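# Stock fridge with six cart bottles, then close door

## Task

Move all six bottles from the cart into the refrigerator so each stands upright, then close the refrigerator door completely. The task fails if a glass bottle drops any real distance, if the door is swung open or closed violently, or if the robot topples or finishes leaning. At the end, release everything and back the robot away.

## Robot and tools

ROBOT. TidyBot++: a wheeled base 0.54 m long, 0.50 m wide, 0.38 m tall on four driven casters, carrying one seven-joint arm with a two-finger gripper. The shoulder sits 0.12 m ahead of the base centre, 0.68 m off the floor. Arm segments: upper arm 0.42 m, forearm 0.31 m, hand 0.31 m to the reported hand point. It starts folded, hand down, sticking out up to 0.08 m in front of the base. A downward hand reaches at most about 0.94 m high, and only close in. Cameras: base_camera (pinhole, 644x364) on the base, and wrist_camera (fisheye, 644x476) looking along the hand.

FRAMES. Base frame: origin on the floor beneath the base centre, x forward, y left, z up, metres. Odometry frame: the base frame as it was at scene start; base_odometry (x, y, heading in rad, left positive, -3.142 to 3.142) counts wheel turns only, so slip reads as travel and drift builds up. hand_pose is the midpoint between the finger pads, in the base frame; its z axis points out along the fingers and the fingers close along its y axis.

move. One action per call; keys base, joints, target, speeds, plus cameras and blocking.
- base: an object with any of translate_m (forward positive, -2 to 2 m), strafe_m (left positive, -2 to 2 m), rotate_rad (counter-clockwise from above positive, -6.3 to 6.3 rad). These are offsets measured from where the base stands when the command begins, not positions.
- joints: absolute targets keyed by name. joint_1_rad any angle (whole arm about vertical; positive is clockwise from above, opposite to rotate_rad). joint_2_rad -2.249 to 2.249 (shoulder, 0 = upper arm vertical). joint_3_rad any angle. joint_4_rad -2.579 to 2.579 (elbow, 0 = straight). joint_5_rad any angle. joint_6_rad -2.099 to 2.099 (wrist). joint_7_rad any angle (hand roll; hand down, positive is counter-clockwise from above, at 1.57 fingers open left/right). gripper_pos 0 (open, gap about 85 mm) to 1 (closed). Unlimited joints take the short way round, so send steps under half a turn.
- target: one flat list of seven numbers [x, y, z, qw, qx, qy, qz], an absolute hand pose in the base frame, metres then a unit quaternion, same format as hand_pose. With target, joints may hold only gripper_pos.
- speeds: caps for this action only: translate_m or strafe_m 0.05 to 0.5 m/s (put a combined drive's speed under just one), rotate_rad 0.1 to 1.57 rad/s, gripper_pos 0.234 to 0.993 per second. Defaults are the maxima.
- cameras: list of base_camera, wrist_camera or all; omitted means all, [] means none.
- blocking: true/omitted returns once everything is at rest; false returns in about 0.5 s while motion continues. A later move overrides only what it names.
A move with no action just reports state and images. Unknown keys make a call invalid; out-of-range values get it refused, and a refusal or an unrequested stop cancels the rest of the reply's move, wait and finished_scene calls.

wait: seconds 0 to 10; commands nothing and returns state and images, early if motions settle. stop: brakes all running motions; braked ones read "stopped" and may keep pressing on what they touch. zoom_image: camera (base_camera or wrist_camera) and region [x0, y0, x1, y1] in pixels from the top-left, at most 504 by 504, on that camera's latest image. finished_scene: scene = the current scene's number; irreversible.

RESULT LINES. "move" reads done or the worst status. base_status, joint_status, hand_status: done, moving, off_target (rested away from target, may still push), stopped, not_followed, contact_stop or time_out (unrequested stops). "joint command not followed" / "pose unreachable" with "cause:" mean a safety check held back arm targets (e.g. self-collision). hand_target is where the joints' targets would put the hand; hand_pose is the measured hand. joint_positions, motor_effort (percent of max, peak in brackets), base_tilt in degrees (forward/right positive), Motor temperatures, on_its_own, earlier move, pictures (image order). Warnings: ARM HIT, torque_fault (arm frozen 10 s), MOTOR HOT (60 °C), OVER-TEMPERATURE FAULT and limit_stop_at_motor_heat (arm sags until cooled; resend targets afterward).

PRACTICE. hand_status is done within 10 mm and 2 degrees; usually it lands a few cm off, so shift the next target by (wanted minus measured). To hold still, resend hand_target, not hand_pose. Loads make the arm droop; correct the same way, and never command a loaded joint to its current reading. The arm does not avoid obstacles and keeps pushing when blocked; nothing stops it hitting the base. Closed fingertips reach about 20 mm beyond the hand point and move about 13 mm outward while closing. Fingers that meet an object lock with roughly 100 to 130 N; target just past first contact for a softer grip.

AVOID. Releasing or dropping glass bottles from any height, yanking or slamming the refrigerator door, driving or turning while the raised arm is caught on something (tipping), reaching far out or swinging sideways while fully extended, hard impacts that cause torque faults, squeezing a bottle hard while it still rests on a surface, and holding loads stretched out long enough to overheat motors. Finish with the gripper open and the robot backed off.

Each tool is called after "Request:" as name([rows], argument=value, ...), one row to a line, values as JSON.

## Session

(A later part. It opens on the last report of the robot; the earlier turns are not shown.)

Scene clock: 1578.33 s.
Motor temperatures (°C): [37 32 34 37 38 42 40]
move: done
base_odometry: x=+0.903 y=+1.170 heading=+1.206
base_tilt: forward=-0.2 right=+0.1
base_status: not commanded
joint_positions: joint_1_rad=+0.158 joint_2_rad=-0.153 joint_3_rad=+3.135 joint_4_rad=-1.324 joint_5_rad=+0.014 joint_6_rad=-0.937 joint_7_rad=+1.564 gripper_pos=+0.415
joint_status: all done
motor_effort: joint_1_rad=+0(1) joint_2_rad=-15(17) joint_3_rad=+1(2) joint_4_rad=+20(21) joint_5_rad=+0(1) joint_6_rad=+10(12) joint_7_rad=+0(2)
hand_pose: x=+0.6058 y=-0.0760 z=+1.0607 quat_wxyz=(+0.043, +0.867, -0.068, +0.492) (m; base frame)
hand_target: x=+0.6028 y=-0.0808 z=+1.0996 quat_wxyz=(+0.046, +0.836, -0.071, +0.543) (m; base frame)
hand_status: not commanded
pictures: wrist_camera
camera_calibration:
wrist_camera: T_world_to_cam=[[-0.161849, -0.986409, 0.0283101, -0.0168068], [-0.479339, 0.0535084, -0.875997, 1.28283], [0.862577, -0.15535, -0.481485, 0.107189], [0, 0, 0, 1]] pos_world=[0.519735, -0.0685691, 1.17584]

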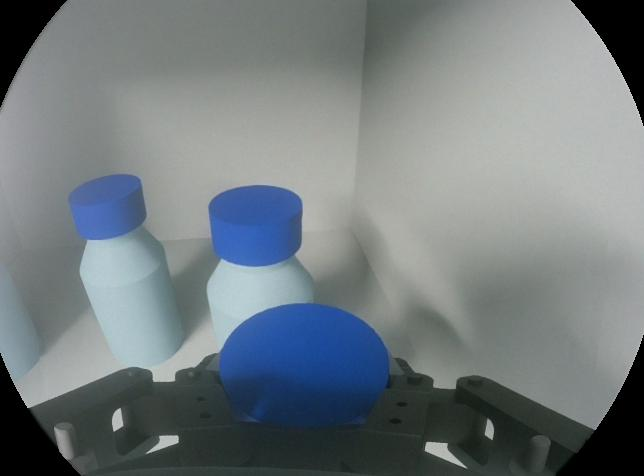

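Request:
move(joints={"gripper_pos": 0.22}, speeds={"gripper_pos": 0.234}, cameras=["wrist_camera"])

Request:
move(base={"translate_m": -0.2, "strafe_m": 0.031}, speeds={"translate_m": 0.2}, cameras=["wrist_camera"])

Scene clock: 1584.87 s.
Motor temperatures (°C): [37 32 34 37 38 42 40]
move: done
base_odometry: x=+0.903 y=+1.170 heading=+1.206
base_tilt: forward=-0.2 right=+0.1
base_status: not commanded
joint_positions: joint_1_rad=+0.159 joint_2_rad=-0.170 joint_3_rad=+3.135 joint_4_rad=-1.325 joint_5_rad=+0.014 joint_6_rad=-0.921 joint_7_rad=+1.564 gripper_pos=+0.219
joint_status: all done
motor_effort: joint_1_rad=-1(1) joint_2_rad=-13(16) joint_3_rad=+1(2) joint_4_rad=+18(21) joint_5_rad=-1(1) joint_6_rad=+8(10) joint_7_rad=+1(1)
hand_pose: x=+0.6017 y=-0.0754 z=+1.0731 quat_wxyz=(+0.044, +0.859, -0.067, +0.506) (m; base frame)
hand_target: x=+0.6028 y=-0.0808 z=+1.0996 quat_wxyz=(+0.046, +0.836, -0.071, +0.543) (m; base frame)
hand_status: not commanded
pictures: wrist_camera
camera_calibration:
wrist_camera: T_world_to_cam=[[-0.162895, -0.986244, 0.0280813, -0.0163999], [-0.451051, 0.0491251, -0.891145, 1.2906], [0.877507, -0.157829, -0.452849, 0.0768985], [0, 0, 0, 1]] pos_world=[0.511977, -0.0674385, 1.1854]

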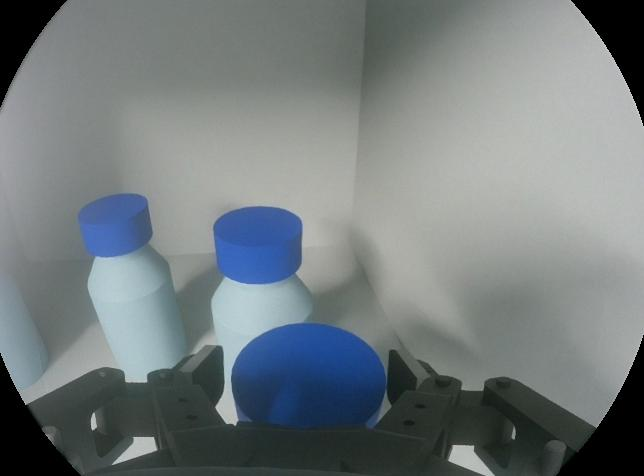

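Scene clock: 1586.60 s.
Motor temperatures (°C): [37 32 34 37 38 42 40]
move: done
base_odometry: x=+0.802 y=+0.994 heading=+1.206
base_tilt: forward=-0.1 right=+0.1
base_status: done
joint_positions: joint_1_rad=+0.159 joint_2_rad=-0.185 joint_3_rad=+3.135 joint_4_rad=-1.325 joint_5_rad=+0.014 joint_6_rad=-0.921 joint_7_rad=+1.564 gripper_pos=+0.219
joint_status: not commanded
motor_effort: joint_1_rad=+0(2) joint_2_rad=-12(18) joint_3_rad=+1(3) joint_4_rad=+18(19) joint_5_rad=+0(1) joint_6_rad=+7(8) joint_7_rad=+0(1)
hand_pose: x=+0.5960 y=-0.0748 z=+1.0804 quat_wxyz=(+0.045, +0.855, -0.067, +0.513) (m; base frame)
hand_target: x=+0.6028 y=-0.0808 z=+1.0996 quat_wxyz=(+0.046, +0.836, -0.071, +0.543) (m; base frame)
hand_status: not commanded
pictures: wrist_camera
camera_calibration:
wrist_camera: T_world_to_cam=[[-0.16383, -0.986091, 0.0280007, -0.0162308], [-0.437645, 0.0472141, -0.897908, 1.29364], [0.884097, -0.159359, -0.439292, 0.0666241], [0, 0, 0, 1]] pos_world=[0.504593, -0.066466, 1.19129]

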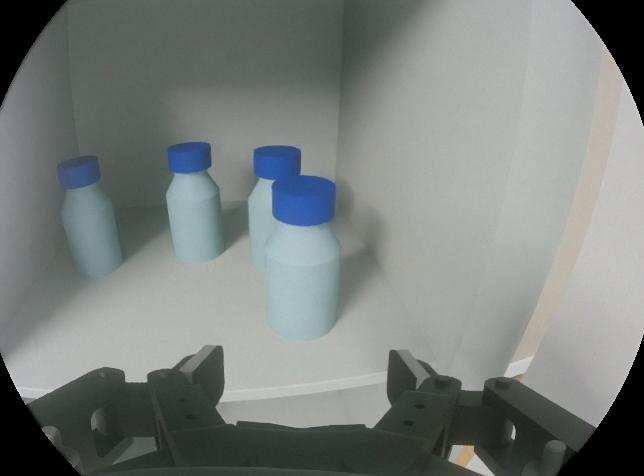

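Request:
move(base={"translate_m": -0.55}, joints={"joint_1_rad": 0.475, "joint_2_rad": -0.285, "joint_3_rad": 3.14, "joint_4_rad": -1.905, "joint_5_rad": 0, "joint_6_rad": -0.415, "joint_7_rad": 1.57, "gripper_pos": 0.2}, cameras=[])

Request:
move(base={"translate_m": -0.949, "strafe_m": 0.019, "rotate_rad": -0.796}, speeds={"rotate_rad": 0.8}, cameras=["wrist_camera"])

Scene clock: 1620.87 s.
Motor temperatures (°C): [37 33 34 37 38 42 40]
move: done
base_odometry: x=+0.606 y=+0.480 heading=+1.206
base_tilt: forward=-0.2 right=+0.1
base_status: done
joint_positions: joint_1_rad=+0.460 joint_2_rad=-0.276 joint_3_rad=+3.135 joint_4_rad=-1.884 joint_5_rad=+0.014 joint_6_rad=-0.491 joint_7_rad=+1.564 gripper_pos=+0.200
joint_status: all done
motor_effort: joint_1_rad=-1(2) joint_2_rad=-10(15) joint_3_rad=+1(2) joint_4_rad=+18(20) joint_5_rad=+0(2) joint_6_rad=+7(9) joint_7_rad=+1(2)
hand_pose: x=+0.5397 y=-0.2053 z=+0.9181 quat_wxyz=(+0.117, +0.845, -0.194, +0.484) (m; base frame)
hand_target: x=+0.5415 y=-0.2148 z=+0.9308 quat_wxyz=(+0.123, +0.827, -0.200, +0.511) (m; base frame)
hand_status: not commanded
pictures: none
No camera images: "cameras" was empty.

Scene clock: 1624.07 s.
Motor temperatures (°C): [37 33 34 37 38 42 40]
move: done
base_odometry: x=+0.249 y=-0.400 heading=+0.409
base_tilt: forward=-0.2 right=+0.1
base_status: done
joint_positions: joint_1_rad=+0.467 joint_2_rad=-0.276 joint_3_rad=+3.135 joint_4_rad=-1.884 joint_5_rad=+0.014 joint_6_rad=-0.488 joint_7_rad=+1.564 gripper_pos=+0.200
joint_status: not commanded
motor_effort: joint_1_rad=+0(2) joint_2_rad=-10(13) joint_3_rad=+1(3) joint_4_rad=+19(19) joint_5_rad=+0(1) joint_6_rad=+7(8) joint_7_rad=+1(1)
hand_pose: x=+0.5388 y=-0.2083 z=+0.9187 quat_wxyz=(+0.119, +0.844, -0.196, +0.485) (m; base frame)
hand_target: x=+0.5415 y=-0.2148 z=+0.9308 quat_wxyz=(+0.123, +0.827, -0.200, +0.511) (m; base frame)
hand_status: not commanded
pictures: wrist_camera
camera_calibration:
wrist_camera: T_world_to_cam=[[-0.448943, -0.893054, 0.0300683, 0.0183333], [-0.433216, 0.188103, -0.881443, 1.14161], [0.78152, -0.408744, -0.471333, 0.0576526], [0, 0, 0, 1]] pos_world=[0.457736, -0.174801, 1.03288]

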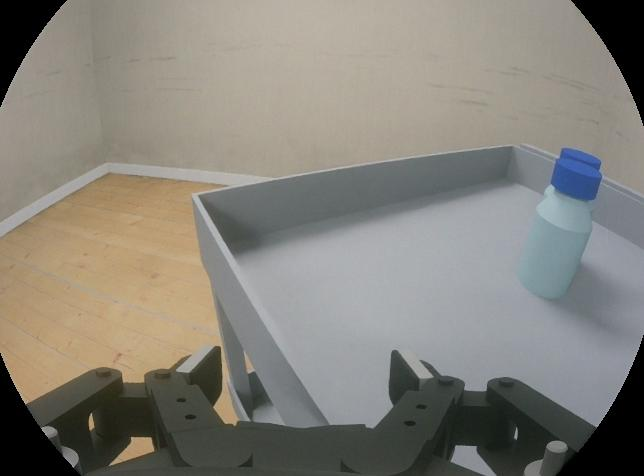

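Request:
move(base={"translate_m": -0.01, "strafe_m": -0.31}, cameras=["wrist_camera"])

Scene clock: 1634.13 s.
Motor temperatures (°C): [37 32 34 36 38 42 40]
move: done
base_odometry: x=+0.363 y=-0.689 heading=+0.409
base_tilt: forward=-0.2 right=+0.1
base_status: done
joint_positions: joint_1_rad=+0.468 joint_2_rad=-0.276 joint_3_rad=+3.135 joint_4_rad=-1.884 joint_5_rad=+0.014 joint_6_rad=-0.488 joint_7_rad=+1.564 gripper_pos=+0.200
joint_status: not commanded
motor_effort: joint_1_rad=+0(2) joint_2_rad=-10(12) joint_3_rad=+1(2) joint_4_rad=+19(19) joint_5_rad=-1(1) joint_6_rad=+6(8) joint_7_rad=+1(2)
hand_pose: x=+0.5384 y=-0.2090 z=+0.9188 quat_wxyz=(+0.119, +0.844, -0.197, +0.485) (m; base frame)
hand_target: x=+0.5415 y=-0.2148 z=+0.9308 quat_wxyz=(+0.123, +0.827, -0.200, +0.511) (m; base frame)
hand_status: not commanded
pictures: wrist_camera
camera_calibration:
wrist_camera: T_world_to_cam=[[-0.450379, -0.892335, 0.0299638, 0.0185765], [-0.432683, 0.188782, -0.881559, 1.14159], [0.780989, -0.41, -0.471121, 0.0575235], [0, 0, 0, 1]] pos_world=[0.457389, -0.175351, 1.03293]

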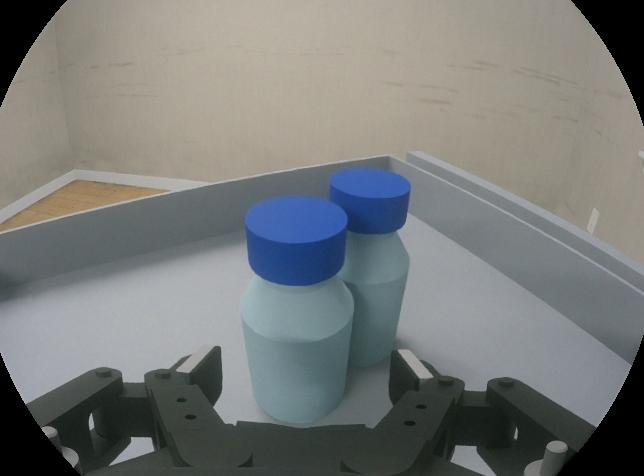

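Request:
move(base={"translate_m": 0.0655, "strafe_m": -0.0245}, speeds={"translate_m": 0.15}, cameras=["wrist_camera"])

Scene clock: 1646.10 s.
Motor temperatures (°C): [37 32 34 36 38 42 40]
move: done
base_odometry: x=+0.433 y=-0.685 heading=+0.409
base_tilt: forward=-0.2 right=+0.1
base_status: done
joint_positions: joint_1_rad=+0.468 joint_2_rad=-0.279 joint_3_rad=+3.135 joint_4_rad=-1.885 joint_5_rad=+0.014 joint_6_rad=-0.487 joint_7_rad=+1.564 gripper_pos=+0.200
joint_status: not commanded
motor_effort: joint_1_rad=+0(1) joint_2_rad=-10(13) joint_3_rad=+2(2) joint_4_rad=+19(19) joint_5_rad=+0(1) joint_6_rad=+7(8) joint_7_rad=+0(1)
hand_pose: x=+0.5380 y=-0.2088 z=+0.9198 quat_wxyz=(+0.119, +0.843, -0.197, +0.486) (m; base frame)
hand_target: x=+0.5415 y=-0.2148 z=+0.9308 quat_wxyz=(+0.123, +0.827, -0.200, +0.511) (m; base frame)
hand_status: not commanded
pictures: wrist_camera
camera_calibration:
wrist_camera: T_world_to_cam=[[-0.450439, -0.892304, 0.0299622, 0.0185897], [-0.430579, 0.187714, -0.882817, 1.1421], [0.782117, -0.410556, -0.468761, 0.0555204], [0, 0, 0, 1]] pos_world=[0.456712, -0.175006, 1.03373]

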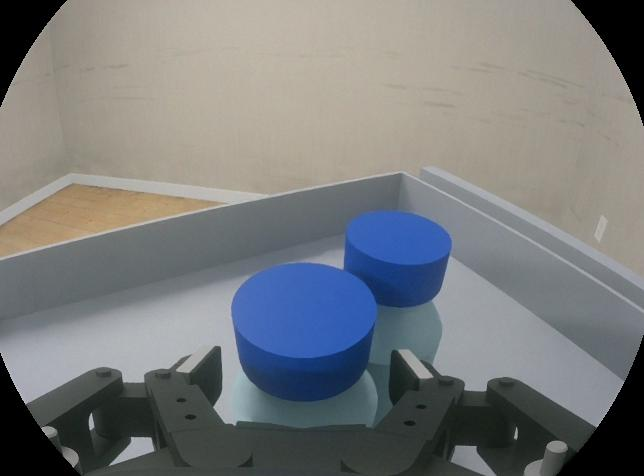

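Request:
move(base={"translate_m": 0.0165, "strafe_m": -0.0077}, speeds={"translate_m": 0.12}, cameras=["wrist_camera"])

Scene clock: 1650.60 s.
Motor temperatures (°C): [37 32 34 36 38 42 40]
move: done
base_odometry: x=+0.452 y=-0.685 heading=+0.409
base_tilt: forward=-0.1 right=+0.1
base_status: done
joint_positions: joint_1_rad=+0.468 joint_2_rad=-0.279 joint_3_rad=+3.135 joint_4_rad=-1.885 joint_5_rad=+0.014 joint_6_rad=-0.486 joint_7_rad=+1.564 gripper_pos=+0.200
joint_status: not commanded
motor_effort: joint_1_rad=-1(1) joint_2_rad=-10(14) joint_3_rad=+1(2) joint_4_rad=+19(19) joint_5_rad=+0(1) joint_6_rad=+7(8) joint_7_rad=+1(1)
hand_pose: x=+0.5380 y=-0.2088 z=+0.9202 quat_wxyz=(+0.119, +0.843, -0.197, +0.487) (m; base frame)
hand_target: x=+0.5415 y=-0.2148 z=+0.9308 quat_wxyz=(+0.123, +0.827, -0.200, +0.511) (m; base frame)
hand_status: not commanded
pictures: wrist_camera
camera_calibration:
wrist_camera: T_world_to_cam=[[-0.45046, -0.892294, 0.0299564, 0.0186039], [-0.42943, 0.187129, -0.8835, 1.14231], [0.782736, -0.410845, -0.467472, 0.0540848], [0, 0, 0, 1]] pos_world=[0.456588, -0.174939, 1.03396]

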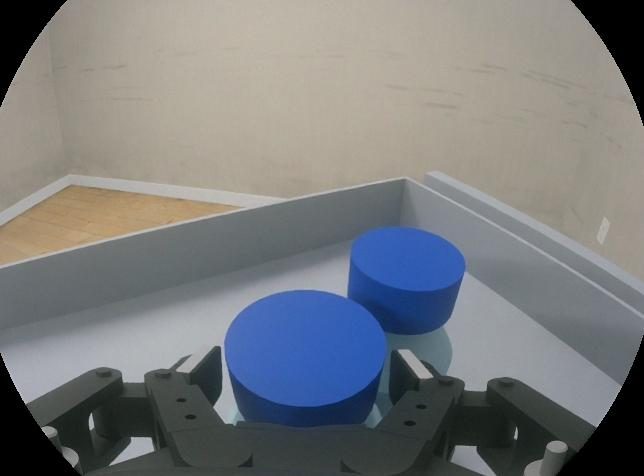

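Request:
move(base={"translate_m": 0.007, "strafe_m": -0.0033}, speeds={"translate_m": 0.12}, cameras=["wrist_camera"])

Request:
move(joints={"gripper_pos": 0.45}, speeds={"gripper_pos": 0.234}, cameras=[])

Scene clock: 1654.80 s.
Motor temperatures (°C): [37 32 34 36 38 42 40]
move: done
base_odometry: x=+0.460 y=-0.686 heading=+0.409
base_tilt: forward=-0.1 right=+0.1
base_status: done
joint_positions: joint_1_rad=+0.468 joint_2_rad=-0.280 joint_3_rad=+3.135 joint_4_rad=-1.885 joint_5_rad=+0.014 joint_6_rad=-0.485 joint_7_rad=+1.564 gripper_pos=+0.200
joint_status: not commanded
motor_effort: joint_1_rad=-1(1) joint_2_rad=-10(13) joint_3_rad=+2(2) joint_4_rad=+19(19) joint_5_rad=+0(1) joint_6_rad=+8(9) joint_7_rad=+1(1)
hand_pose: x=+0.5379 y=-0.2087 z=+0.9206 quat_wxyz=(+0.120, +0.842, -0.197, +0.487) (m; base frame)
hand_target: x=+0.5415 y=-0.2148 z=+0.9308 quat_wxyz=(+0.123, +0.827, -0.200, +0.511) (m; base frame)
hand_status: not commanded
pictures: wrist_camera
camera_calibration:
wrist_camera: T_world_to_cam=[[-0.450486, -0.892281, 0.0299553, 0.0186098], [-0.428516, 0.186666, -0.884041, 1.14254], [0.783222, -0.411085, -0.466448, 0.0532033], [0, 0, 0, 1]] pos_world=[0.45631, -0.174797, 1.03431]

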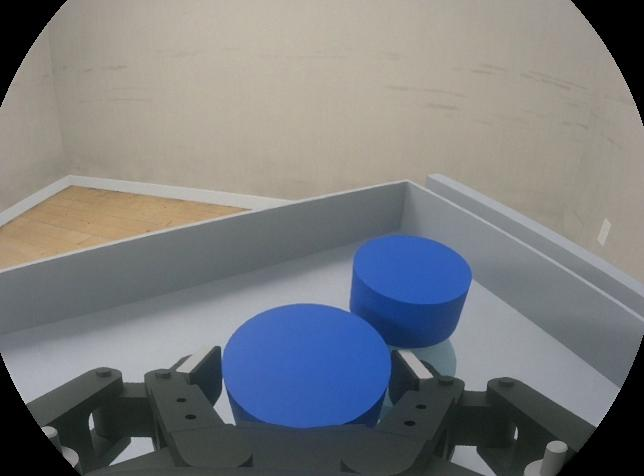

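Scene clock: 1656.20 s.
Motor temperatures (°C): [37 32 34 36 38 42 40]
move: off_target
base_odometry: x=+0.460 y=-0.686 heading=+0.409
base_tilt: forward=-0.2 right=+0.1
base_status: not commanded
joint_positions: joint_1_rad=+0.468 joint_2_rad=-0.280 joint_3_rad=+3.135 joint_4_rad=-1.885 joint_5_rad=+0.014 joint_6_rad=-0.485 joint_7_rad=+1.564 gripper_pos=+0.415
joint_status: gripper_pos off_target (ended at +0.415, target +0.450)
motor_effort: joint_1_rad=+0(2) joint_2_rad=-8(10) joint_3_rad=+1(2) joint_4_rad=+17(19) joint_5_rad=+0(1) joint_6_rad=+8(8) joint_7_rad=+1(1)
hand_pose: x=+0.5379 y=-0.2088 z=+0.9208 quat_wxyz=(+0.120, +0.842, -0.197, +0.487) (m; base frame)
hand_target: x=+0.5415 y=-0.2148 z=+0.9308 quat_wxyz=(+0.123, +0.827, -0.200, +0.511) (m; base frame)
hand_status: not commanded
pictures: none
No camera images: "cameras" was empty.

Request:
move(joints={"joint_1_rad": 0.475, "joint_2_rad": -0.38, "joint_3_rad": 3.14, "joint_4_rad": -1.724, "joint_5_rad": 0, "joint_6_rad": -0.745, "joint_7_rad": 1.57}, cameras=[])

Request:
move(joints={"joint_1_rad": 0.475, "joint_2_rad": -0.38, "joint_3_rad": 3.14, "joint_4_rad": -1.42, "joint_5_rad": 0, "joint_6_rad": -1.06, "joint_7_rad": 1.57}, cameras=["wrist_camera"])

Scene clock: 1684.27 s.
Motor temperatures (°C): [37 32 34 36 38 42 40]
move: done
base_odometry: x=+0.460 y=-0.686 heading=+0.409
base_tilt: forward=-0.2 right=+0.1
base_status: not commanded
joint_positions: joint_1_rad=+0.468 joint_2_rad=-0.349 joint_3_rad=+3.135 joint_4_rad=-1.784 joint_5_rad=+0.014 joint_6_rad=-0.680 joint_7_rad=+1.564 gripper_pos=+0.415
joint_status: all done
motor_effort: joint_1_rad=+0(1) joint_2_rad=-10(14) joint_3_rad=+1(2) joint_4_rad=+22(23) joint_5_rad=+0(1) joint_6_rad=+10(12) joint_7_rad=+0(2)
hand_pose: x=+0.5070 y=-0.1940 z=+0.9586 quat_wxyz=(+0.118, +0.848, -0.199, +0.477) (m; base frame)
hand_target: x=+0.4941 y=-0.1905 z=+0.9890 quat_wxyz=(+0.118, +0.841, -0.203, +0.488) (m; base frame)
hand_status: not commanded
pictures: none
No camera images: "cameras" was empty.

Scene clock: 1685.90 s.
Motor temperatures (°C): [37 32 34 36 38 42 40]
move: done
base_odometry: x=+0.460 y=-0.686 heading=+0.409
base_tilt: forward=-0.1 right=+0.1
base_status: not commanded
joint_positions: joint_1_rad=+0.468 joint_2_rad=-0.351 joint_3_rad=+3.135 joint_4_rad=-1.480 joint_5_rad=+0.014 joint_6_rad=-0.989 joint_7_rad=+1.564 gripper_pos=+0.415
joint_status: all done
motor_effort: joint_1_rad=+0(1) joint_2_rad=-9(12) joint_3_rad=+1(2) joint_4_rad=+21(23) joint_5_rad=+0(1) joint_6_rad=+10(12) joint_7_rad=+1(2)
hand_pose: x=+0.4811 y=-0.1819 z=+1.0498 quat_wxyz=(+0.118, +0.848, -0.201, +0.476) (m; base frame)
hand_target: x=+0.4612 y=-0.1736 z=+1.0745 quat_wxyz=(+0.117, +0.843, -0.204, +0.484) (m; base frame)
hand_status: not commanded
pictures: wrist_camera
camera_calibration:
wrist_camera: T_world_to_cam=[[-0.456028, -0.889484, 0.029253, 0.0170059], [-0.447231, 0.200624, -0.871627, 1.22595], [0.76943, -0.41057, -0.489295, 0.199598], [0, 0, 0, 1]] pos_world=[0.402463, -0.148881, 1.16574]

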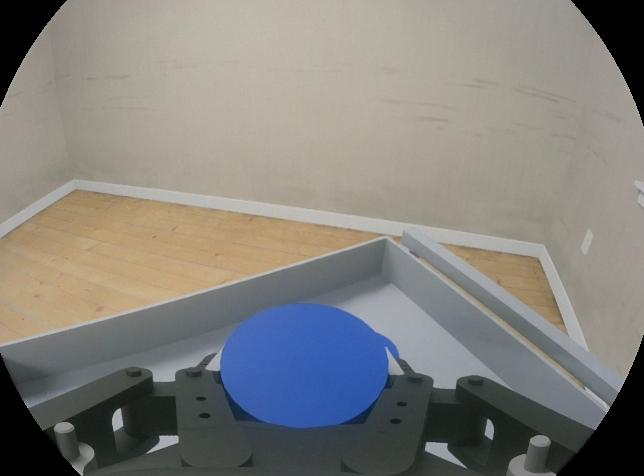

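Request:
move(base={"translate_m": -0.238, "strafe_m": 0.306, "rotate_rad": 0.803}, joints={"joint_1_rad": 0.0, "joint_2_rad": -0.115, "joint_3_rad": 3.14, "joint_4_rad": -1.105, "joint_5_rad": 0, "joint_6_rad": -1.11, "joint_7_rad": 1.57}, speeds={"rotate_rad": 0.6}, cameras=[])

Request:
move(base={"translate_m": 1.64, "strafe_m": 0.018}, cameras=["base_camera", "wrist_camera"])

Scene clock: 1693.63 s.
Motor temperatures (°C): [37 32 34 36 38 42 40]
move: off_target
base_odometry: x=+0.119 y=-0.499 heading=+1.212
base_tilt: forward=-0.2 right=+0.1
base_status: done
joint_positions: joint_1_rad=+0.000 joint_2_rad=-0.123 joint_3_rad=+3.135 joint_4_rad=-1.168 joint_5_rad=+0.014 joint_6_rad=-1.040 joint_7_rad=+1.564 gripper_pos=+0.415
joint_status: joint_4_rad off_target (ended at -1.168, target -1.105); the others done
motor_effort: joint_1_rad=-1(3) joint_2_rad=-16(19) joint_3_rad=+1(4) joint_4_rad=+20(22) joint_5_rad=+0(3) joint_6_rad=+10(12) joint_7_rad=+1(3)
hand_pose: x=+0.6103 y=+0.0008 z=+1.1039 quat_wxyz=(+0.004, +0.864, +0.000, +0.504) (m; base frame)
hand_target: x=+0.6022 y=+0.0022 z=+1.1151 quat_wxyz=(+0.000, +0.867, +0.000, +0.498) (m; base frame)
hand_status: not commanded
pictures: none
No camera images: "cameras" was empty.

Scene clock: 1698.17 s.
Motor temperatures (°C): [37 32 34 36 38 42 40]
move: done
base_odometry: x=+0.678 y=+1.043 heading=+1.212
base_tilt: forward=-0.2 right=+0.1
base_status: done
joint_positions: joint_1_rad=+0.000 joint_2_rad=-0.109 joint_3_rad=+3.135 joint_4_rad=-1.164 joint_5_rad=+0.014 joint_6_rad=-1.045 joint_7_rad=+1.564 gripper_pos=+0.415
joint_status: not commanded
motor_effort: joint_1_rad=-1(1) joint_2_rad=-18(20) joint_3_rad=+0(2) joint_4_rad=+20(21) joint_5_rad=+0(1) joint_6_rad=+11(12) joint_7_rad=+1(1)
hand_pose: x=+0.6155 y=+0.0008 z=+1.0977 quat_wxyz=(+0.004, +0.868, +0.000, +0.497) (m; base frame)
hand_target: x=+0.6022 y=+0.0022 z=+1.1151 quat_wxyz=(+0.000, +0.867, +0.000, +0.498) (m; base frame)
hand_status: not commanded
pictures: base_camera, wrist_camera
camera_calibration:
wrist_camera: T_world_to_cam=[[-0.00696334, -0.999608, 0.0271345, -0.0345693], [-0.475337, -0.0205646, -0.879563, 1.31731], [0.879776, -0.0190227, -0.475007, 0.110766], [0, 0, 0, 1]] pos_world=[0.528475, -0.00535873, 1.21221]

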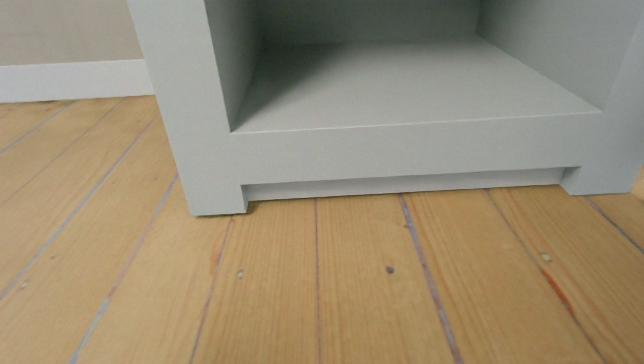

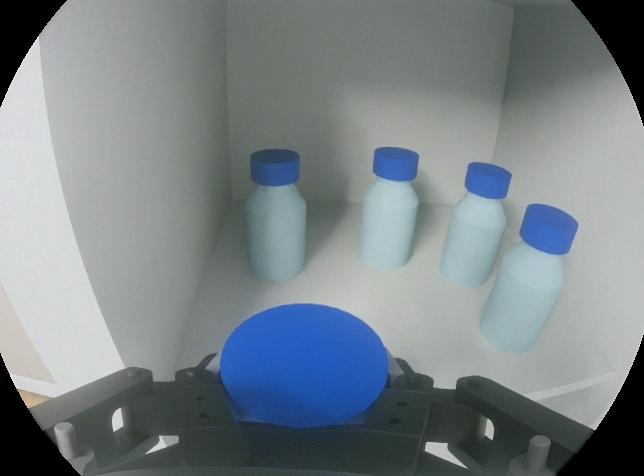

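Request:
move(base={"translate_m": 0.1875, "strafe_m": 0.018}, speeds={"translate_m": 0.15}, cameras=["all"])

Scene clock: 1755.47 s.
Motor temperatures (°C): [36 33 34 37 38 42 40]
move: done
base_odometry: x=+0.728 y=+1.225 heading=+1.212
base_tilt: forward=-0.1 right=+0.0
base_status: done
joint_positions: joint_1_rad=+0.000 joint_2_rad=-0.105 joint_3_rad=+3.135 joint_4_rad=-1.164 joint_5_rad=+0.014 joint_6_rad=-1.046 joint_7_rad=+1.564 gripper_pos=+0.415
joint_status: not commanded
motor_effort: joint_1_rad=+0(1) joint_2_rad=-18(21) joint_3_rad=+1(2) joint_4_rad=+20(21) joint_5_rad=+0(1) joint_6_rad=+10(12) joint_7_rad=+0(1)
hand_pose: x=+0.6167 y=+0.0008 z=+1.0962 quat_wxyz=(+0.004, +0.868, +0.000, +0.496) (m; base frame)
hand_target: x=+0.6022 y=+0.0022 z=+1.1151 quat_wxyz=(+0.000, +0.867, +0.000, +0.498) (m; base frame)
hand_status: not commanded
pictures: base_camera, wrist_camera
camera_calibration:
wrist_camera: T_world_to_cam=[[-0.00687945, -0.999608, 0.0271531, -0.0345954], [-0.478385, -0.020555, -0.87791, 1.31662], [0.878123, -0.0190292, -0.478056, 0.11336], [0, 0, 0, 1]] pos_world=[0.53007, -0.00536147, 1.21101]

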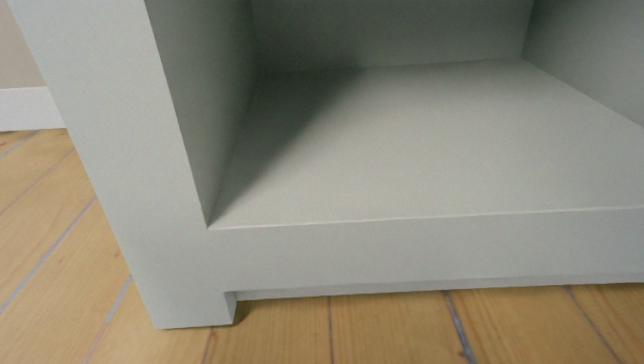

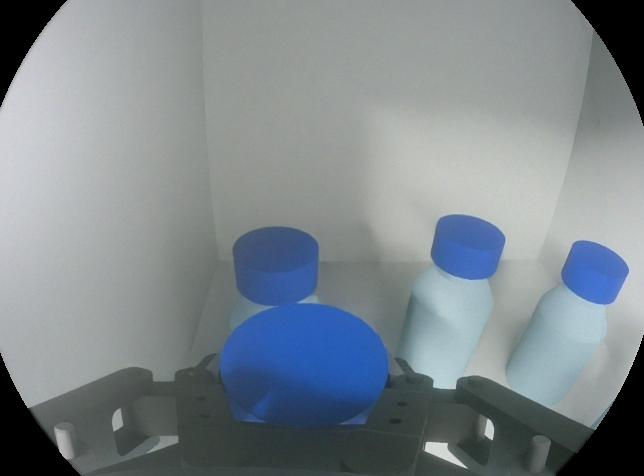

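Request:
move(joints={"joint_2_rad": -0.178, "joint_4_rad": -1.275, "joint_6_rad": -0.87}, cameras=["wrist_camera"])

Request:
move(joints={"joint_2_rad": -0.185, "joint_4_rad": -1.305, "joint_6_rad": -0.86}, cameras=[])

Request:
move(joints={"joint_2_rad": -0.19, "joint_4_rad": -1.33, "joint_6_rad": -0.85}, cameras=["wrist_camera"])

Scene clock: 1761.67 s.
Motor temperatures (°C): [36 33 34 37 38 42 40]
move: done
base_odometry: x=+0.728 y=+1.225 heading=+1.212
base_tilt: forward=-0.2 right=+0.1
base_status: not commanded
joint_positions: joint_1_rad=+0.000 joint_2_rad=-0.132 joint_3_rad=+3.135 joint_4_rad=-1.278 joint_5_rad=+0.014 joint_6_rad=-0.963 joint_7_rad=+1.564 gripper_pos=+0.415
joint_status: all done
motor_effort: joint_1_rad=+0(1) joint_2_rad=-17(18) joint_3_rad=+1(2) joint_4_rad=+21(22) joint_5_rad=+0(1) joint_6_rad=+10(12) joint_7_rad=+1(1)
hand_pose: x=+0.6171 y=+0.0010 z=+1.0691 quat_wxyz=(+0.004, +0.870, +0.000, +0.494) (m; base frame)
hand_target: x=+0.6114 y=+0.0022 z=+1.1192 quat_wxyz=(-0.001, +0.832, +0.000, +0.554) (m; base frame)
hand_status: not commanded
pictures: wrist_camera
camera_calibration:
wrist_camera: T_world_to_cam=[[-0.00577527, -0.999595, 0.0278799, -0.0350892], [-0.482373, -0.0216373, -0.875699, 1.29315], [0.875947, -0.0185059, -0.482052, 0.105664], [0, 0, 0, 1]] pos_world=[0.531022, -0.00513926, 1.18432]

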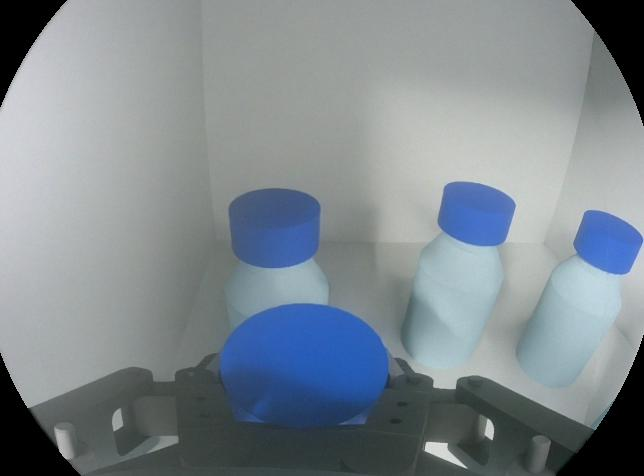

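Scene clock: 1762.30 s.
Motor temperatures (°C): [36 33 34 37 38 42 40]
move: done
base_odometry: x=+0.728 y=+1.225 heading=+1.212
base_tilt: forward=-0.1 right=+0.1
base_status: not commanded
joint_positions: joint_1_rad=+0.000 joint_2_rad=-0.146 joint_3_rad=+3.135 joint_4_rad=-1.303 joint_5_rad=+0.014 joint_6_rad=-0.950 joint_7_rad=+1.564 gripper_pos=+0.415
joint_status: all done
motor_effort: joint_1_rad=-1(1) joint_2_rad=-16(17) joint_3_rad=+1(2) joint_4_rad=+20(21) joint_5_rad=-1(1) joint_6_rad=+11(11) joint_7_rad=+1(1)
hand_pose: x=+0.6133 y=+0.0011 z=+1.0650 quat_wxyz=(+0.004, +0.869, +0.001, +0.494) (m; base frame)
hand_target: x=+0.6101 y=+0.0022 z=+1.1085 quat_wxyz=(-0.001, +0.836, +0.000, +0.549) (m; base frame)
hand_status: not commanded
pictures: none
No camera images: "cameras" was empty.

Scene clock: 1762.90 s.
Motor temperatures (°C): [36 33 34 37 38 42 40]
move: done
base_odometry: x=+0.728 y=+1.225 heading=+1.212
base_tilt: forward=-0.2 right=+0.0
base_status: not commanded
joint_positions: joint_1_rad=+0.000 joint_2_rad=-0.156 joint_3_rad=+3.135 joint_4_rad=-1.321 joint_5_rad=+0.014 joint_6_rad=-0.933 joint_7_rad=+1.564 gripper_pos=+0.415
joint_status: all done
motor_effort: joint_1_rad=-1(1) joint_2_rad=-15(17) joint_3_rad=+1(2) joint_4_rad=+20(21) joint_5_rad=+0(1) joint_6_rad=+9(11) joint_7_rad=+1(1)
hand_pose: x=+0.6113 y=+0.0011 z=+1.0647 quat_wxyz=(+0.004, +0.867, +0.001, +0.498) (m; base frame)
hand_target: x=+0.6095 y=+0.0022 z=+1.0996 quat_wxyz=(-0.001, +0.839, +0.000, +0.544) (m; base frame)
hand_status: not commanded
pictures: wrist_camera
camera_calibration:
wrist_camera: T_world_to_cam=[[-0.00569828, -0.99959, 0.0280721, -0.03517], [-0.473649, -0.0220258, -0.880438, 1.28619], [0.880695, -0.0183133, -0.473329, 0.0964193], [0, 0, 0, 1]] pos_world=[0.524086, -0.00506042, 1.17904]

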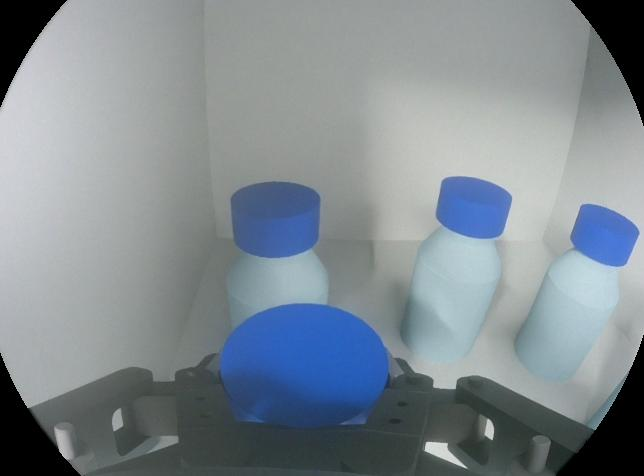

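Request:
move(joints={"joint_2_rad": -0.195, "joint_4_rad": -1.345, "joint_6_rad": -0.85}, cameras=[])

Request:
move(joints={"joint_2_rad": -0.199, "joint_4_rad": -1.357, "joint_6_rad": -0.85}, cameras=["wrist_camera"])

Scene clock: 1772.10 s.
Motor temperatures (°C): [36 33 34 37 38 42 40]
move: done
base_odometry: x=+0.728 y=+1.225 heading=+1.212
base_tilt: forward=-0.1 right=+0.0
base_status: not commanded
joint_positions: joint_1_rad=+0.000 joint_2_rad=-0.163 joint_3_rad=+3.135 joint_4_rad=-1.331 joint_5_rad=+0.014 joint_6_rad=-0.927 joint_7_rad=+1.564 gripper_pos=+0.415
joint_status: all done
motor_effort: joint_1_rad=-1(1) joint_2_rad=-14(15) joint_3_rad=+1(1) joint_4_rad=+19(20) joint_5_rad=+0(1) joint_6_rad=+9(10) joint_7_rad=+1(1)
hand_pose: x=+0.6092 y=+0.0011 z=+1.0646 quat_wxyz=(+0.004, +0.866, +0.001, +0.500) (m; base frame)
hand_target: x=+0.6074 y=+0.0022 z=+1.0934 quat_wxyz=(+0.000, +0.841, +0.000, +0.540) (m; base frame)
hand_status: not commanded
pictures: none
No camera images: "cameras" was empty.

Scene clock: 1772.63 s.
Motor temperatures (°C): [36 33 34 37 38 42 40]
move: done
base_odometry: x=+0.728 y=+1.225 heading=+1.212
base_tilt: forward=-0.1 right=+0.1
base_status: not commanded
joint_positions: joint_1_rad=+0.000 joint_2_rad=-0.170 joint_3_rad=+3.135 joint_4_rad=-1.339 joint_5_rad=+0.014 joint_6_rad=-0.921 joint_7_rad=+1.564 gripper_pos=+0.415
joint_status: all done
motor_effort: joint_1_rad=+0(1) joint_2_rad=-14(15) joint_3_rad=+1(1) joint_4_rad=+18(19) joint_5_rad=+1(1) joint_6_rad=+7(9) joint_7_rad=+1(1)
hand_pose: x=+0.6075 y=+0.0012 z=+1.0646 quat_wxyz=(+0.004, +0.865, +0.001, +0.502) (m; base frame)
hand_target: x=+0.6058 y=+0.0022 z=+1.0886 quat_wxyz=(+0.000, +0.844, +0.000, +0.537) (m; base frame)
hand_status: not commanded
pictures: wrist_camera
camera_calibration:
wrist_camera: T_world_to_cam=[[-0.00577283, -0.999588, 0.0281286, -0.0351716], [-0.466714, -0.0221842, -0.88413, 1.28406], [0.884389, -0.018232, -0.466394, 0.0901335], [0, 0, 0, 1]] pos_world=[0.519371, -0.00502795, 1.1783]

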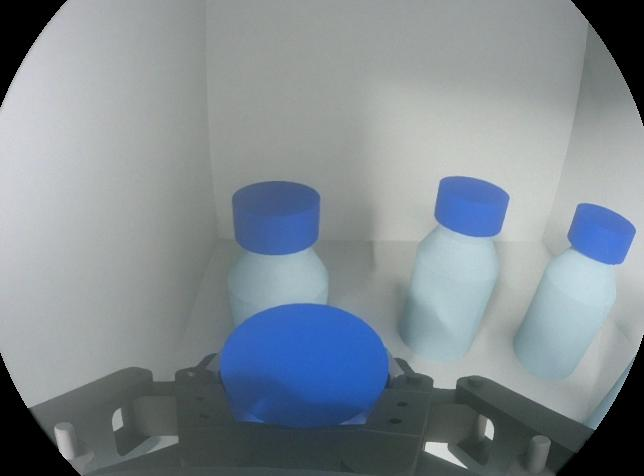

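Request:
move(joints={"gripper_pos": 0.22}, speeds={"gripper_pos": 0.234}, cameras=["wrist_camera"])

Request:
move(base={"translate_m": -0.2}, speeds={"translate_m": 0.2}, cameras=["wrist_camera"])

Scene clock: 1778.37 s.
Motor temperatures (°C): [36 33 34 37 38 42 40]
move: done
base_odometry: x=+0.728 y=+1.225 heading=+1.212
base_tilt: forward=-0.1 right=+0.1
base_status: not commanded
joint_positions: joint_1_rad=+0.000 joint_2_rad=-0.177 joint_3_rad=+3.135 joint_4_rad=-1.339 joint_5_rad=+0.014 joint_6_rad=-0.921 joint_7_rad=+1.564 gripper_pos=+0.219
joint_status: all done
motor_effort: joint_1_rad=-1(1) joint_2_rad=-12(14) joint_3_rad=+1(2) joint_4_rad=+18(19) joint_5_rad=+0(1) joint_6_rad=+7(8) joint_7_rad=+1(2)
hand_pose: x=+0.6048 y=+0.0012 z=+1.0679 quat_wxyz=(+0.004, +0.863, +0.001, +0.504) (m; base frame)
hand_target: x=+0.6058 y=+0.0022 z=+1.0886 quat_wxyz=(+0.000, +0.844, +0.000, +0.537) (m; base frame)
hand_status: not commanded
pictures: wrist_camera
camera_calibration:
wrist_camera: T_world_to_cam=[[-0.0059615, -0.999588, 0.0280936, -0.0351261], [-0.46078, -0.0221879, -0.887237, 1.28539], [0.887495, -0.0182342, -0.460457, 0.0858146], [0, 0, 0, 1]] pos_world=[0.515914, -0.00502663, 1.18095]

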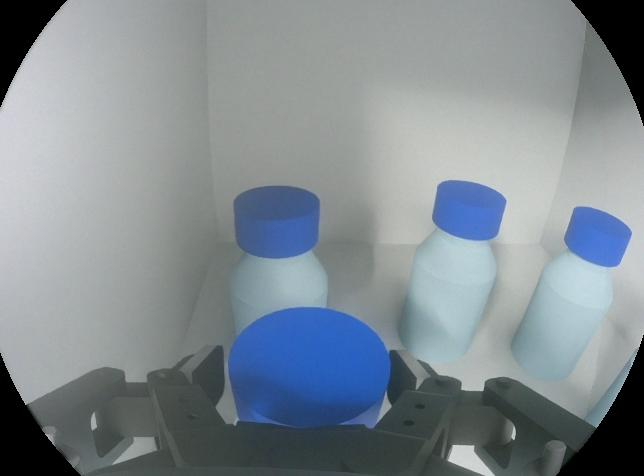

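Scene clock: 1780.13 s.
Motor temperatures (°C): [36 33 34 37 38 42 40]
move: done
base_odometry: x=+0.657 y=+1.037 heading=+1.212
base_tilt: forward=-0.2 right=+0.1
base_status: done
joint_positions: joint_1_rad=+0.000 joint_2_rad=-0.193 joint_3_rad=+3.135 joint_4_rad=-1.340 joint_5_rad=+0.014 joint_6_rad=-0.921 joint_7_rad=+1.564 gripper_pos=+0.219
joint_status: not commanded
motor_effort: joint_1_rad=+0(2) joint_2_rad=-12(17) joint_3_rad=+0(2) joint_4_rad=+18(18) joint_5_rad=+0(1) joint_6_rad=+7(8) joint_7_rad=+1(1)
hand_pose: x=+0.5984 y=+0.0012 z=+1.0758 quat_wxyz=(+0.004, +0.859, +0.001, +0.512) (m; base frame)
hand_target: x=+0.6058 y=+0.0022 z=+1.0886 quat_wxyz=(+0.000, +0.844, +0.000, +0.537) (m; base frame)
hand_status: not commanded
pictures: wrist_camera
camera_calibration:
wrist_camera: T_world_to_cam=[[-0.00642123, -0.999587, 0.0279987, -0.0350049], [-0.446026, -0.0221968, -0.894745, 1.28872], [0.894997, -0.0182335, -0.4457, 0.0747273], [0, 0, 0, 1]] pos_world=[0.507696, -0.00502257, 1.18736]

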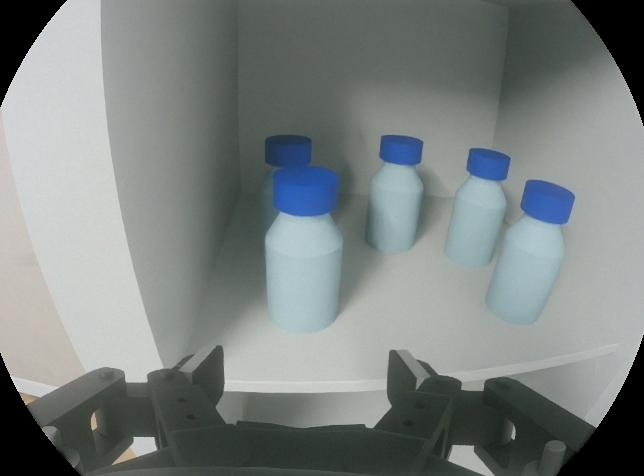

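Request:
move(base={"translate_m": -1.524, "strafe_m": -0.084, "rotate_rad": -0.802}, joints={"joint_2_rad": -0.38, "joint_4_rad": -1.42, "joint_6_rad": -1.06, "gripper_pos": 0.1}, speeds={"rotate_rad": 0.5}, cameras=["wrist_camera"])

Scene clock: 1805.00 s.
Motor temperatures (°C): [36 33 34 37 38 42 40]
move: done
base_odometry: x=+0.201 y=-0.419 heading=+0.410
base_tilt: forward=-0.2 right=+0.1
base_status: done
joint_positions: joint_1_rad=+0.000 joint_2_rad=-0.371 joint_3_rad=+3.135 joint_4_rad=-1.400 joint_5_rad=+0.014 joint_6_rad=-0.985 joint_7_rad=+1.564 gripper_pos=+0.100
joint_status: all done
motor_effort: joint_1_rad=-1(2) joint_2_rad=-5(16) joint_3_rad=+2(4) joint_4_rad=+17(19) joint_5_rad=+0(1) joint_6_rad=+7(9) joint_7_rad=+0(2)
hand_pose: x=+0.5168 y=+0.0009 z=+1.1026 quat_wxyz=(+0.005, +0.845, +0.000, +0.534) (m; base frame)
hand_target: x=+0.5027 y=+0.0021 z=+1.0745 quat_wxyz=(+0.000, +0.867, +0.000, +0.498) (m; base frame)
hand_status: not commanded
pictures: wrist_camera
camera_calibration:
wrist_camera: T_world_to_cam=[[-0.00884485, -0.999571, 0.0279387, -0.0352033], [-0.397652, -0.0221197, -0.91727, 1.27613], [0.917494, -0.019223, -0.397285, 0.0946864], [0, 0, 0, 1]] pos_world=[0.420271, -0.00514041, 1.20916]

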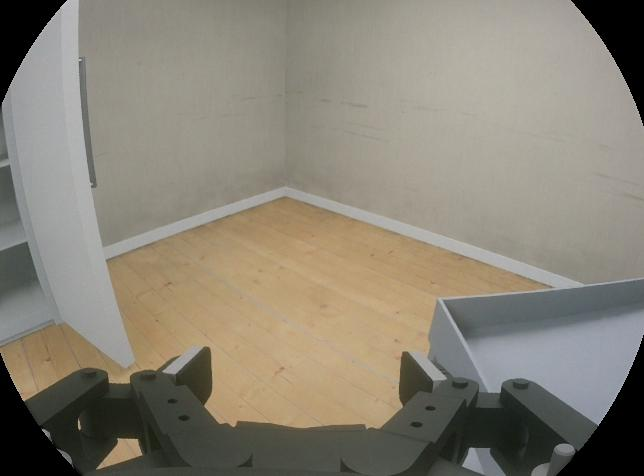

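Request:
move(base={"translate_m": 0.027, "strafe_m": -0.62}, joints={"joint_2_rad": -0.285, "joint_4_rad": -1.6, "joint_6_rad": -0.9}, cameras=["wrist_camera", "base_camera"])

Scene clock: 1811.50 s.
Motor temperatures (°C): [36 33 34 37 38 42 40]
move: done
base_odometry: x=+0.473 y=-0.978 heading=+0.410
base_tilt: forward=-0.2 right=+0.1
base_status: done
joint_positions: joint_1_rad=+0.000 joint_2_rad=-0.293 joint_3_rad=+3.135 joint_4_rad=-1.587 joint_5_rad=+0.014 joint_6_rad=-0.966 joint_7_rad=+1.564 gripper_pos=+0.100
joint_status: all done
motor_effort: joint_1_rad=+0(1) joint_2_rad=-9(11) joint_3_rad=+1(3) joint_4_rad=+18(19) joint_5_rad=+0(1) joint_6_rad=+5(8) joint_7_rad=+1(1)
hand_pose: x=+0.5400 y=+0.0007 z=+0.9731 quat_wxyz=(+0.005, +0.904, +0.001, +0.427) (m; base frame)
hand_target: x=+0.5537 y=+0.0021 z=+0.9782 quat_wxyz=(+0.000, +0.895, +0.000, +0.447) (m; base frame)
hand_status: not commanded
pictures: base_camera, wrist_camera
camera_calibration:
wrist_camera: T_world_to_cam=[[-0.00177908, -0.999541, 0.0302485, -0.0376264], [-0.608108, -0.0229315, -0.793523, 1.15979], [0.793852, -0.0198061, -0.607788, 0.293582], [0, 0, 0, 1]] pos_world=[0.472147, -0.00519873, 1.09989]

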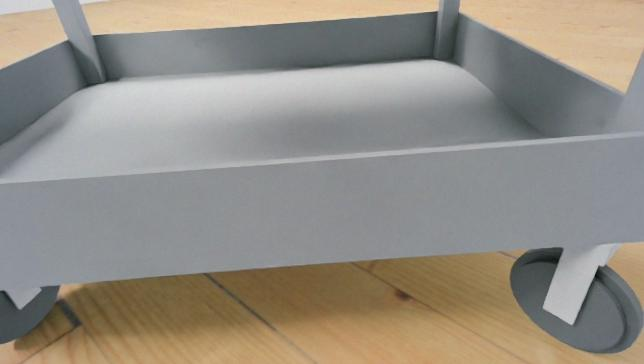

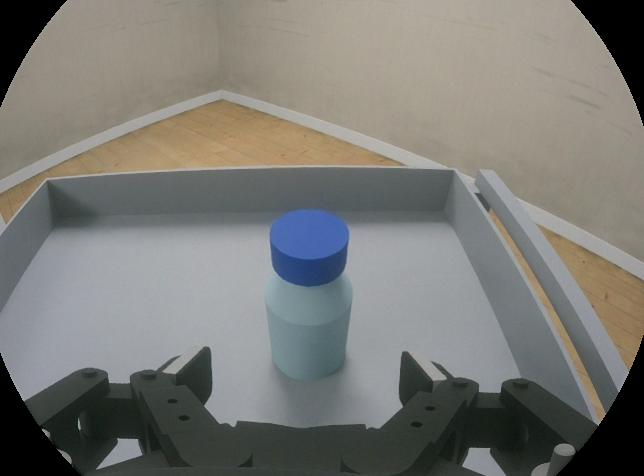

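Request:
move(joints={"joint_2_rad": -0.285, "joint_4_rad": -1.905, "joint_6_rad": -0.415}, cameras=["wrist_camera"])

Scene clock: 1822.13 s.
Motor temperatures (°C): [36 33 34 36 38 42 40]
move: done
base_odometry: x=+0.473 y=-0.978 heading=+0.410
base_tilt: forward=-0.1 right=+0.1
base_status: not commanded
joint_positions: joint_1_rad=+0.000 joint_2_rad=-0.293 joint_3_rad=+3.135 joint_4_rad=-1.885 joint_5_rad=+0.014 joint_6_rad=-0.493 joint_7_rad=+1.564 gripper_pos=+0.100
joint_status: all done
motor_effort: joint_1_rad=+0(1) joint_2_rad=-10(11) joint_3_rad=+1(2) joint_4_rad=+19(20) joint_5_rad=+0(1) joint_6_rad=+7(9) joint_7_rad=+1(2)
hand_pose: x=+0.5826 y=+0.0024 z=+0.9251 quat_wxyz=(+0.004, +0.863, +0.004, +0.504) (m; base frame)
hand_target: x=+0.5930 y=+0.0022 z=+0.9307 quat_wxyz=(+0.000, +0.851, +0.000, +0.525) (m; base frame)
hand_status: not commanded
pictures: wrist_camera
camera_calibration:
wrist_camera: T_world_to_cam=[[-0.000407453, -0.999553, 0.0299026, -0.0349533], [-0.461008, -0.0263477, -0.887005, 1.14846], [0.887396, -0.0141468, -0.460791, 0.0401019], [0, 0, 0, 1]] pos_world=[0.49385, -0.00411098, 1.03822]

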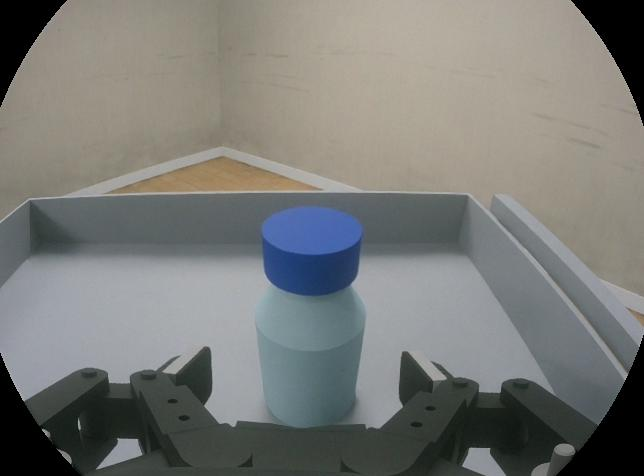

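Request:
move(joints={"joint_2_rad": -0.268}, base={"translate_m": 0.07}, speeds={"translate_m": 0.1}, cameras=["wrist_camera"])

Scene clock: 1831.97 s.
Motor temperatures (°C): [36 33 34 36 38 42 40]
move: done
base_odometry: x=+0.538 y=-0.950 heading=+0.410
base_tilt: forward=-0.1 right=+0.1
base_status: done
joint_positions: joint_1_rad=+0.000 joint_2_rad=-0.282 joint_3_rad=+3.135 joint_4_rad=-1.885 joint_5_rad=+0.014 joint_6_rad=-0.489 joint_7_rad=+1.564 gripper_pos=+0.100
joint_status: all done
motor_effort: joint_1_rad=+0(1) joint_2_rad=-10(12) joint_3_rad=+1(2) joint_4_rad=+18(19) joint_5_rad=+0(1) joint_6_rad=+8(8) joint_7_rad=+1(1)
hand_pose: x=+0.5859 y=+0.0024 z=+0.9210 quat_wxyz=(+0.003, +0.865, +0.004, +0.501) (m; base frame)
hand_target: x=+0.5972 y=+0.0022 z=+0.9226 quat_wxyz=(+0.000, +0.855, +0.000, +0.518) (m; base frame)
hand_status: not commanded
pictures: wrist_camera
camera_calibration:
wrist_camera: T_world_to_cam=[[-0.000133857, -0.999554, 0.0298773, -0.0349454], [-0.467171, -0.0263541, -0.883774, 1.14694], [0.884167, -0.0140761, -0.466959, 0.0428948], [0, 0, 0, 1]] pos_world=[0.497886, -0.00409956, 1.03471]

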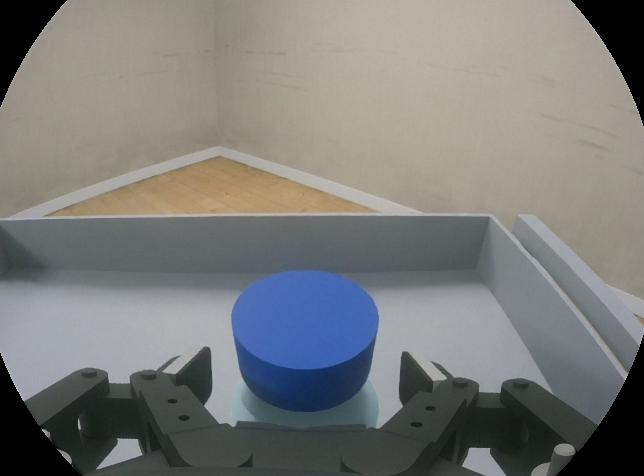

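Request:
move(base={"translate_m": 0.019}, speeds={"translate_m": 0.1}, cameras=["wrist_camera"])

Scene clock: 1848.70 s.
Motor temperatures (°C): [36 32 34 36 38 42 40]
move: done
base_odometry: x=+0.555 y=-0.942 heading=+0.409
base_tilt: forward=-0.2 right=+0.1
base_status: done
joint_positions: joint_1_rad=+0.000 joint_2_rad=-0.273 joint_3_rad=+3.135 joint_4_rad=-1.886 joint_5_rad=+0.014 joint_6_rad=-0.486 joint_7_rad=+1.564 gripper_pos=+0.100
joint_status: not commanded
motor_effort: joint_1_rad=+0(1) joint_2_rad=-10(13) joint_3_rad=+1(2) joint_4_rad=+19(19) joint_5_rad=+0(1) joint_6_rad=+7(9) joint_7_rad=+1(1)
hand_pose: x=+0.5885 y=+0.0024 z=+0.9164 quat_wxyz=(+0.003, +0.867, +0.004, +0.498) (m; base frame)
hand_target: x=+0.5972 y=+0.0022 z=+0.9226 quat_wxyz=(+0.000, +0.855, +0.000, +0.518) (m; base frame)
hand_status: not commanded
pictures: wrist_camera
camera_calibration:
wrist_camera: T_world_to_cam=[[0.000153638, -0.999554, 0.0298643, -0.0349565], [-0.474584, -0.0263597, -0.879816, 1.14486], [0.88021, -0.0140379, -0.474376, 0.0476173], [0, 0, 0, 1]] pos_world=[0.501425, -0.00409424, 1.0309]

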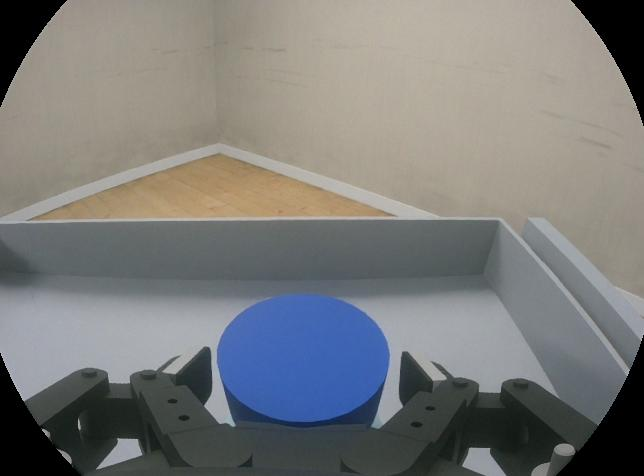

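Request:
move(joints={"joint_2_rad": -0.297}, base={"translate_m": 0.006}, speeds={"translate_m": 0.05}, cameras=["wrist_camera"])

Scene clock: 1859.97 s.
Motor temperatures (°C): [36 32 34 36 38 42 40]
move: done
base_odometry: x=+0.561 y=-0.940 heading=+0.409
base_tilt: forward=-0.2 right=+0.0
base_status: done
joint_positions: joint_1_rad=+0.000 joint_2_rad=-0.279 joint_3_rad=+3.135 joint_4_rad=-1.886 joint_5_rad=+0.014 joint_6_rad=-0.486 joint_7_rad=+1.564 gripper_pos=+0.100
joint_status: all done
motor_effort: joint_1_rad=+0(1) joint_2_rad=-10(13) joint_3_rad=+1(2) joint_4_rad=+19(19) joint_5_rad=+0(1) joint_6_rad=+7(8) joint_7_rad=+1(1)
hand_pose: x=+0.5871 y=+0.0024 z=+0.9193 quat_wxyz=(+0.003, +0.866, +0.004, +0.500) (m; base frame)
hand_target: x=+0.5900 y=+0.0022 z=+0.9364 quat_wxyz=(+0.000, +0.848, +0.000, +0.531) (m; base frame)
hand_status: not commanded
pictures: wrist_camera
camera_calibration:
wrist_camera: T_world_to_cam=[[-0.0000292001, -0.999554, 0.029865, -0.0349332], [-0.46903, -0.0263626, -0.882789, 1.1462], [0.883182, -0.0140334, -0.46882, 0.0433503], [0, 0, 0, 1]] pos_world=[0.499314, -0.00409258, 1.03322]

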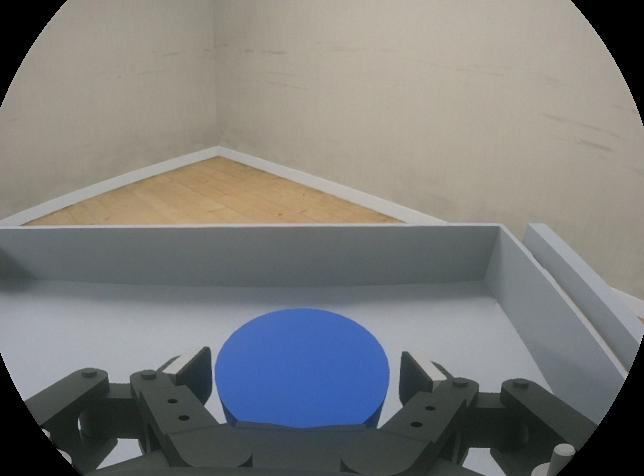

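Request:
move(joints={"gripper_pos": 0.45}, speeds={"gripper_pos": 0.234}, cameras=["wrist_camera"])

Scene clock: 1865.13 s.
Motor temperatures (°C): [36 32 34 36 38 42 40]
move: off_target
base_odometry: x=+0.561 y=-0.940 heading=+0.409
base_tilt: forward=-0.1 right=+0.1
base_status: not commanded
joint_positions: joint_1_rad=+0.000 joint_2_rad=-0.279 joint_3_rad=+3.135 joint_4_rad=-1.886 joint_5_rad=+0.014 joint_6_rad=-0.485 joint_7_rad=+1.564 gripper_pos=+0.415
joint_status: gripper_pos off_target (ended at +0.415, target +0.450)
motor_effort: joint_1_rad=+1(1) joint_2_rad=-9(10) joint_3_rad=+2(3) joint_4_rad=+18(19) joint_5_rad=+1(1) joint_6_rad=+7(9) joint_7_rad=+1(1)
hand_pose: x=+0.5871 y=+0.0024 z=+0.9196 quat_wxyz=(+0.003, +0.866, +0.004, +0.501) (m; base frame)
hand_target: x=+0.5900 y=+0.0022 z=+0.9364 quat_wxyz=(+0.000, +0.848, +0.000, +0.531) (m; base frame)
hand_status: not commanded
pictures: wrist_camera
camera_calibration:
wrist_camera: T_world_to_cam=[[-0.0000459797, -0.999554, 0.0298621, -0.0349267], [-0.468314, -0.0263635, -0.883169, 1.14638], [0.883562, -0.0140255, -0.468104, 0.0426028], [0, 0, 0, 1]] pos_world=[0.49922, -0.00409107, 1.03343]

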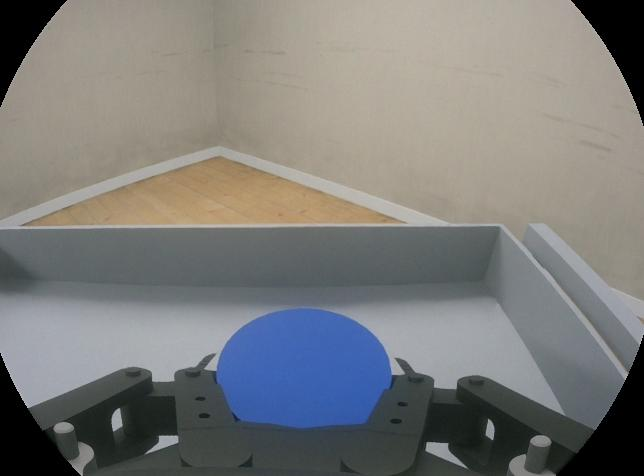

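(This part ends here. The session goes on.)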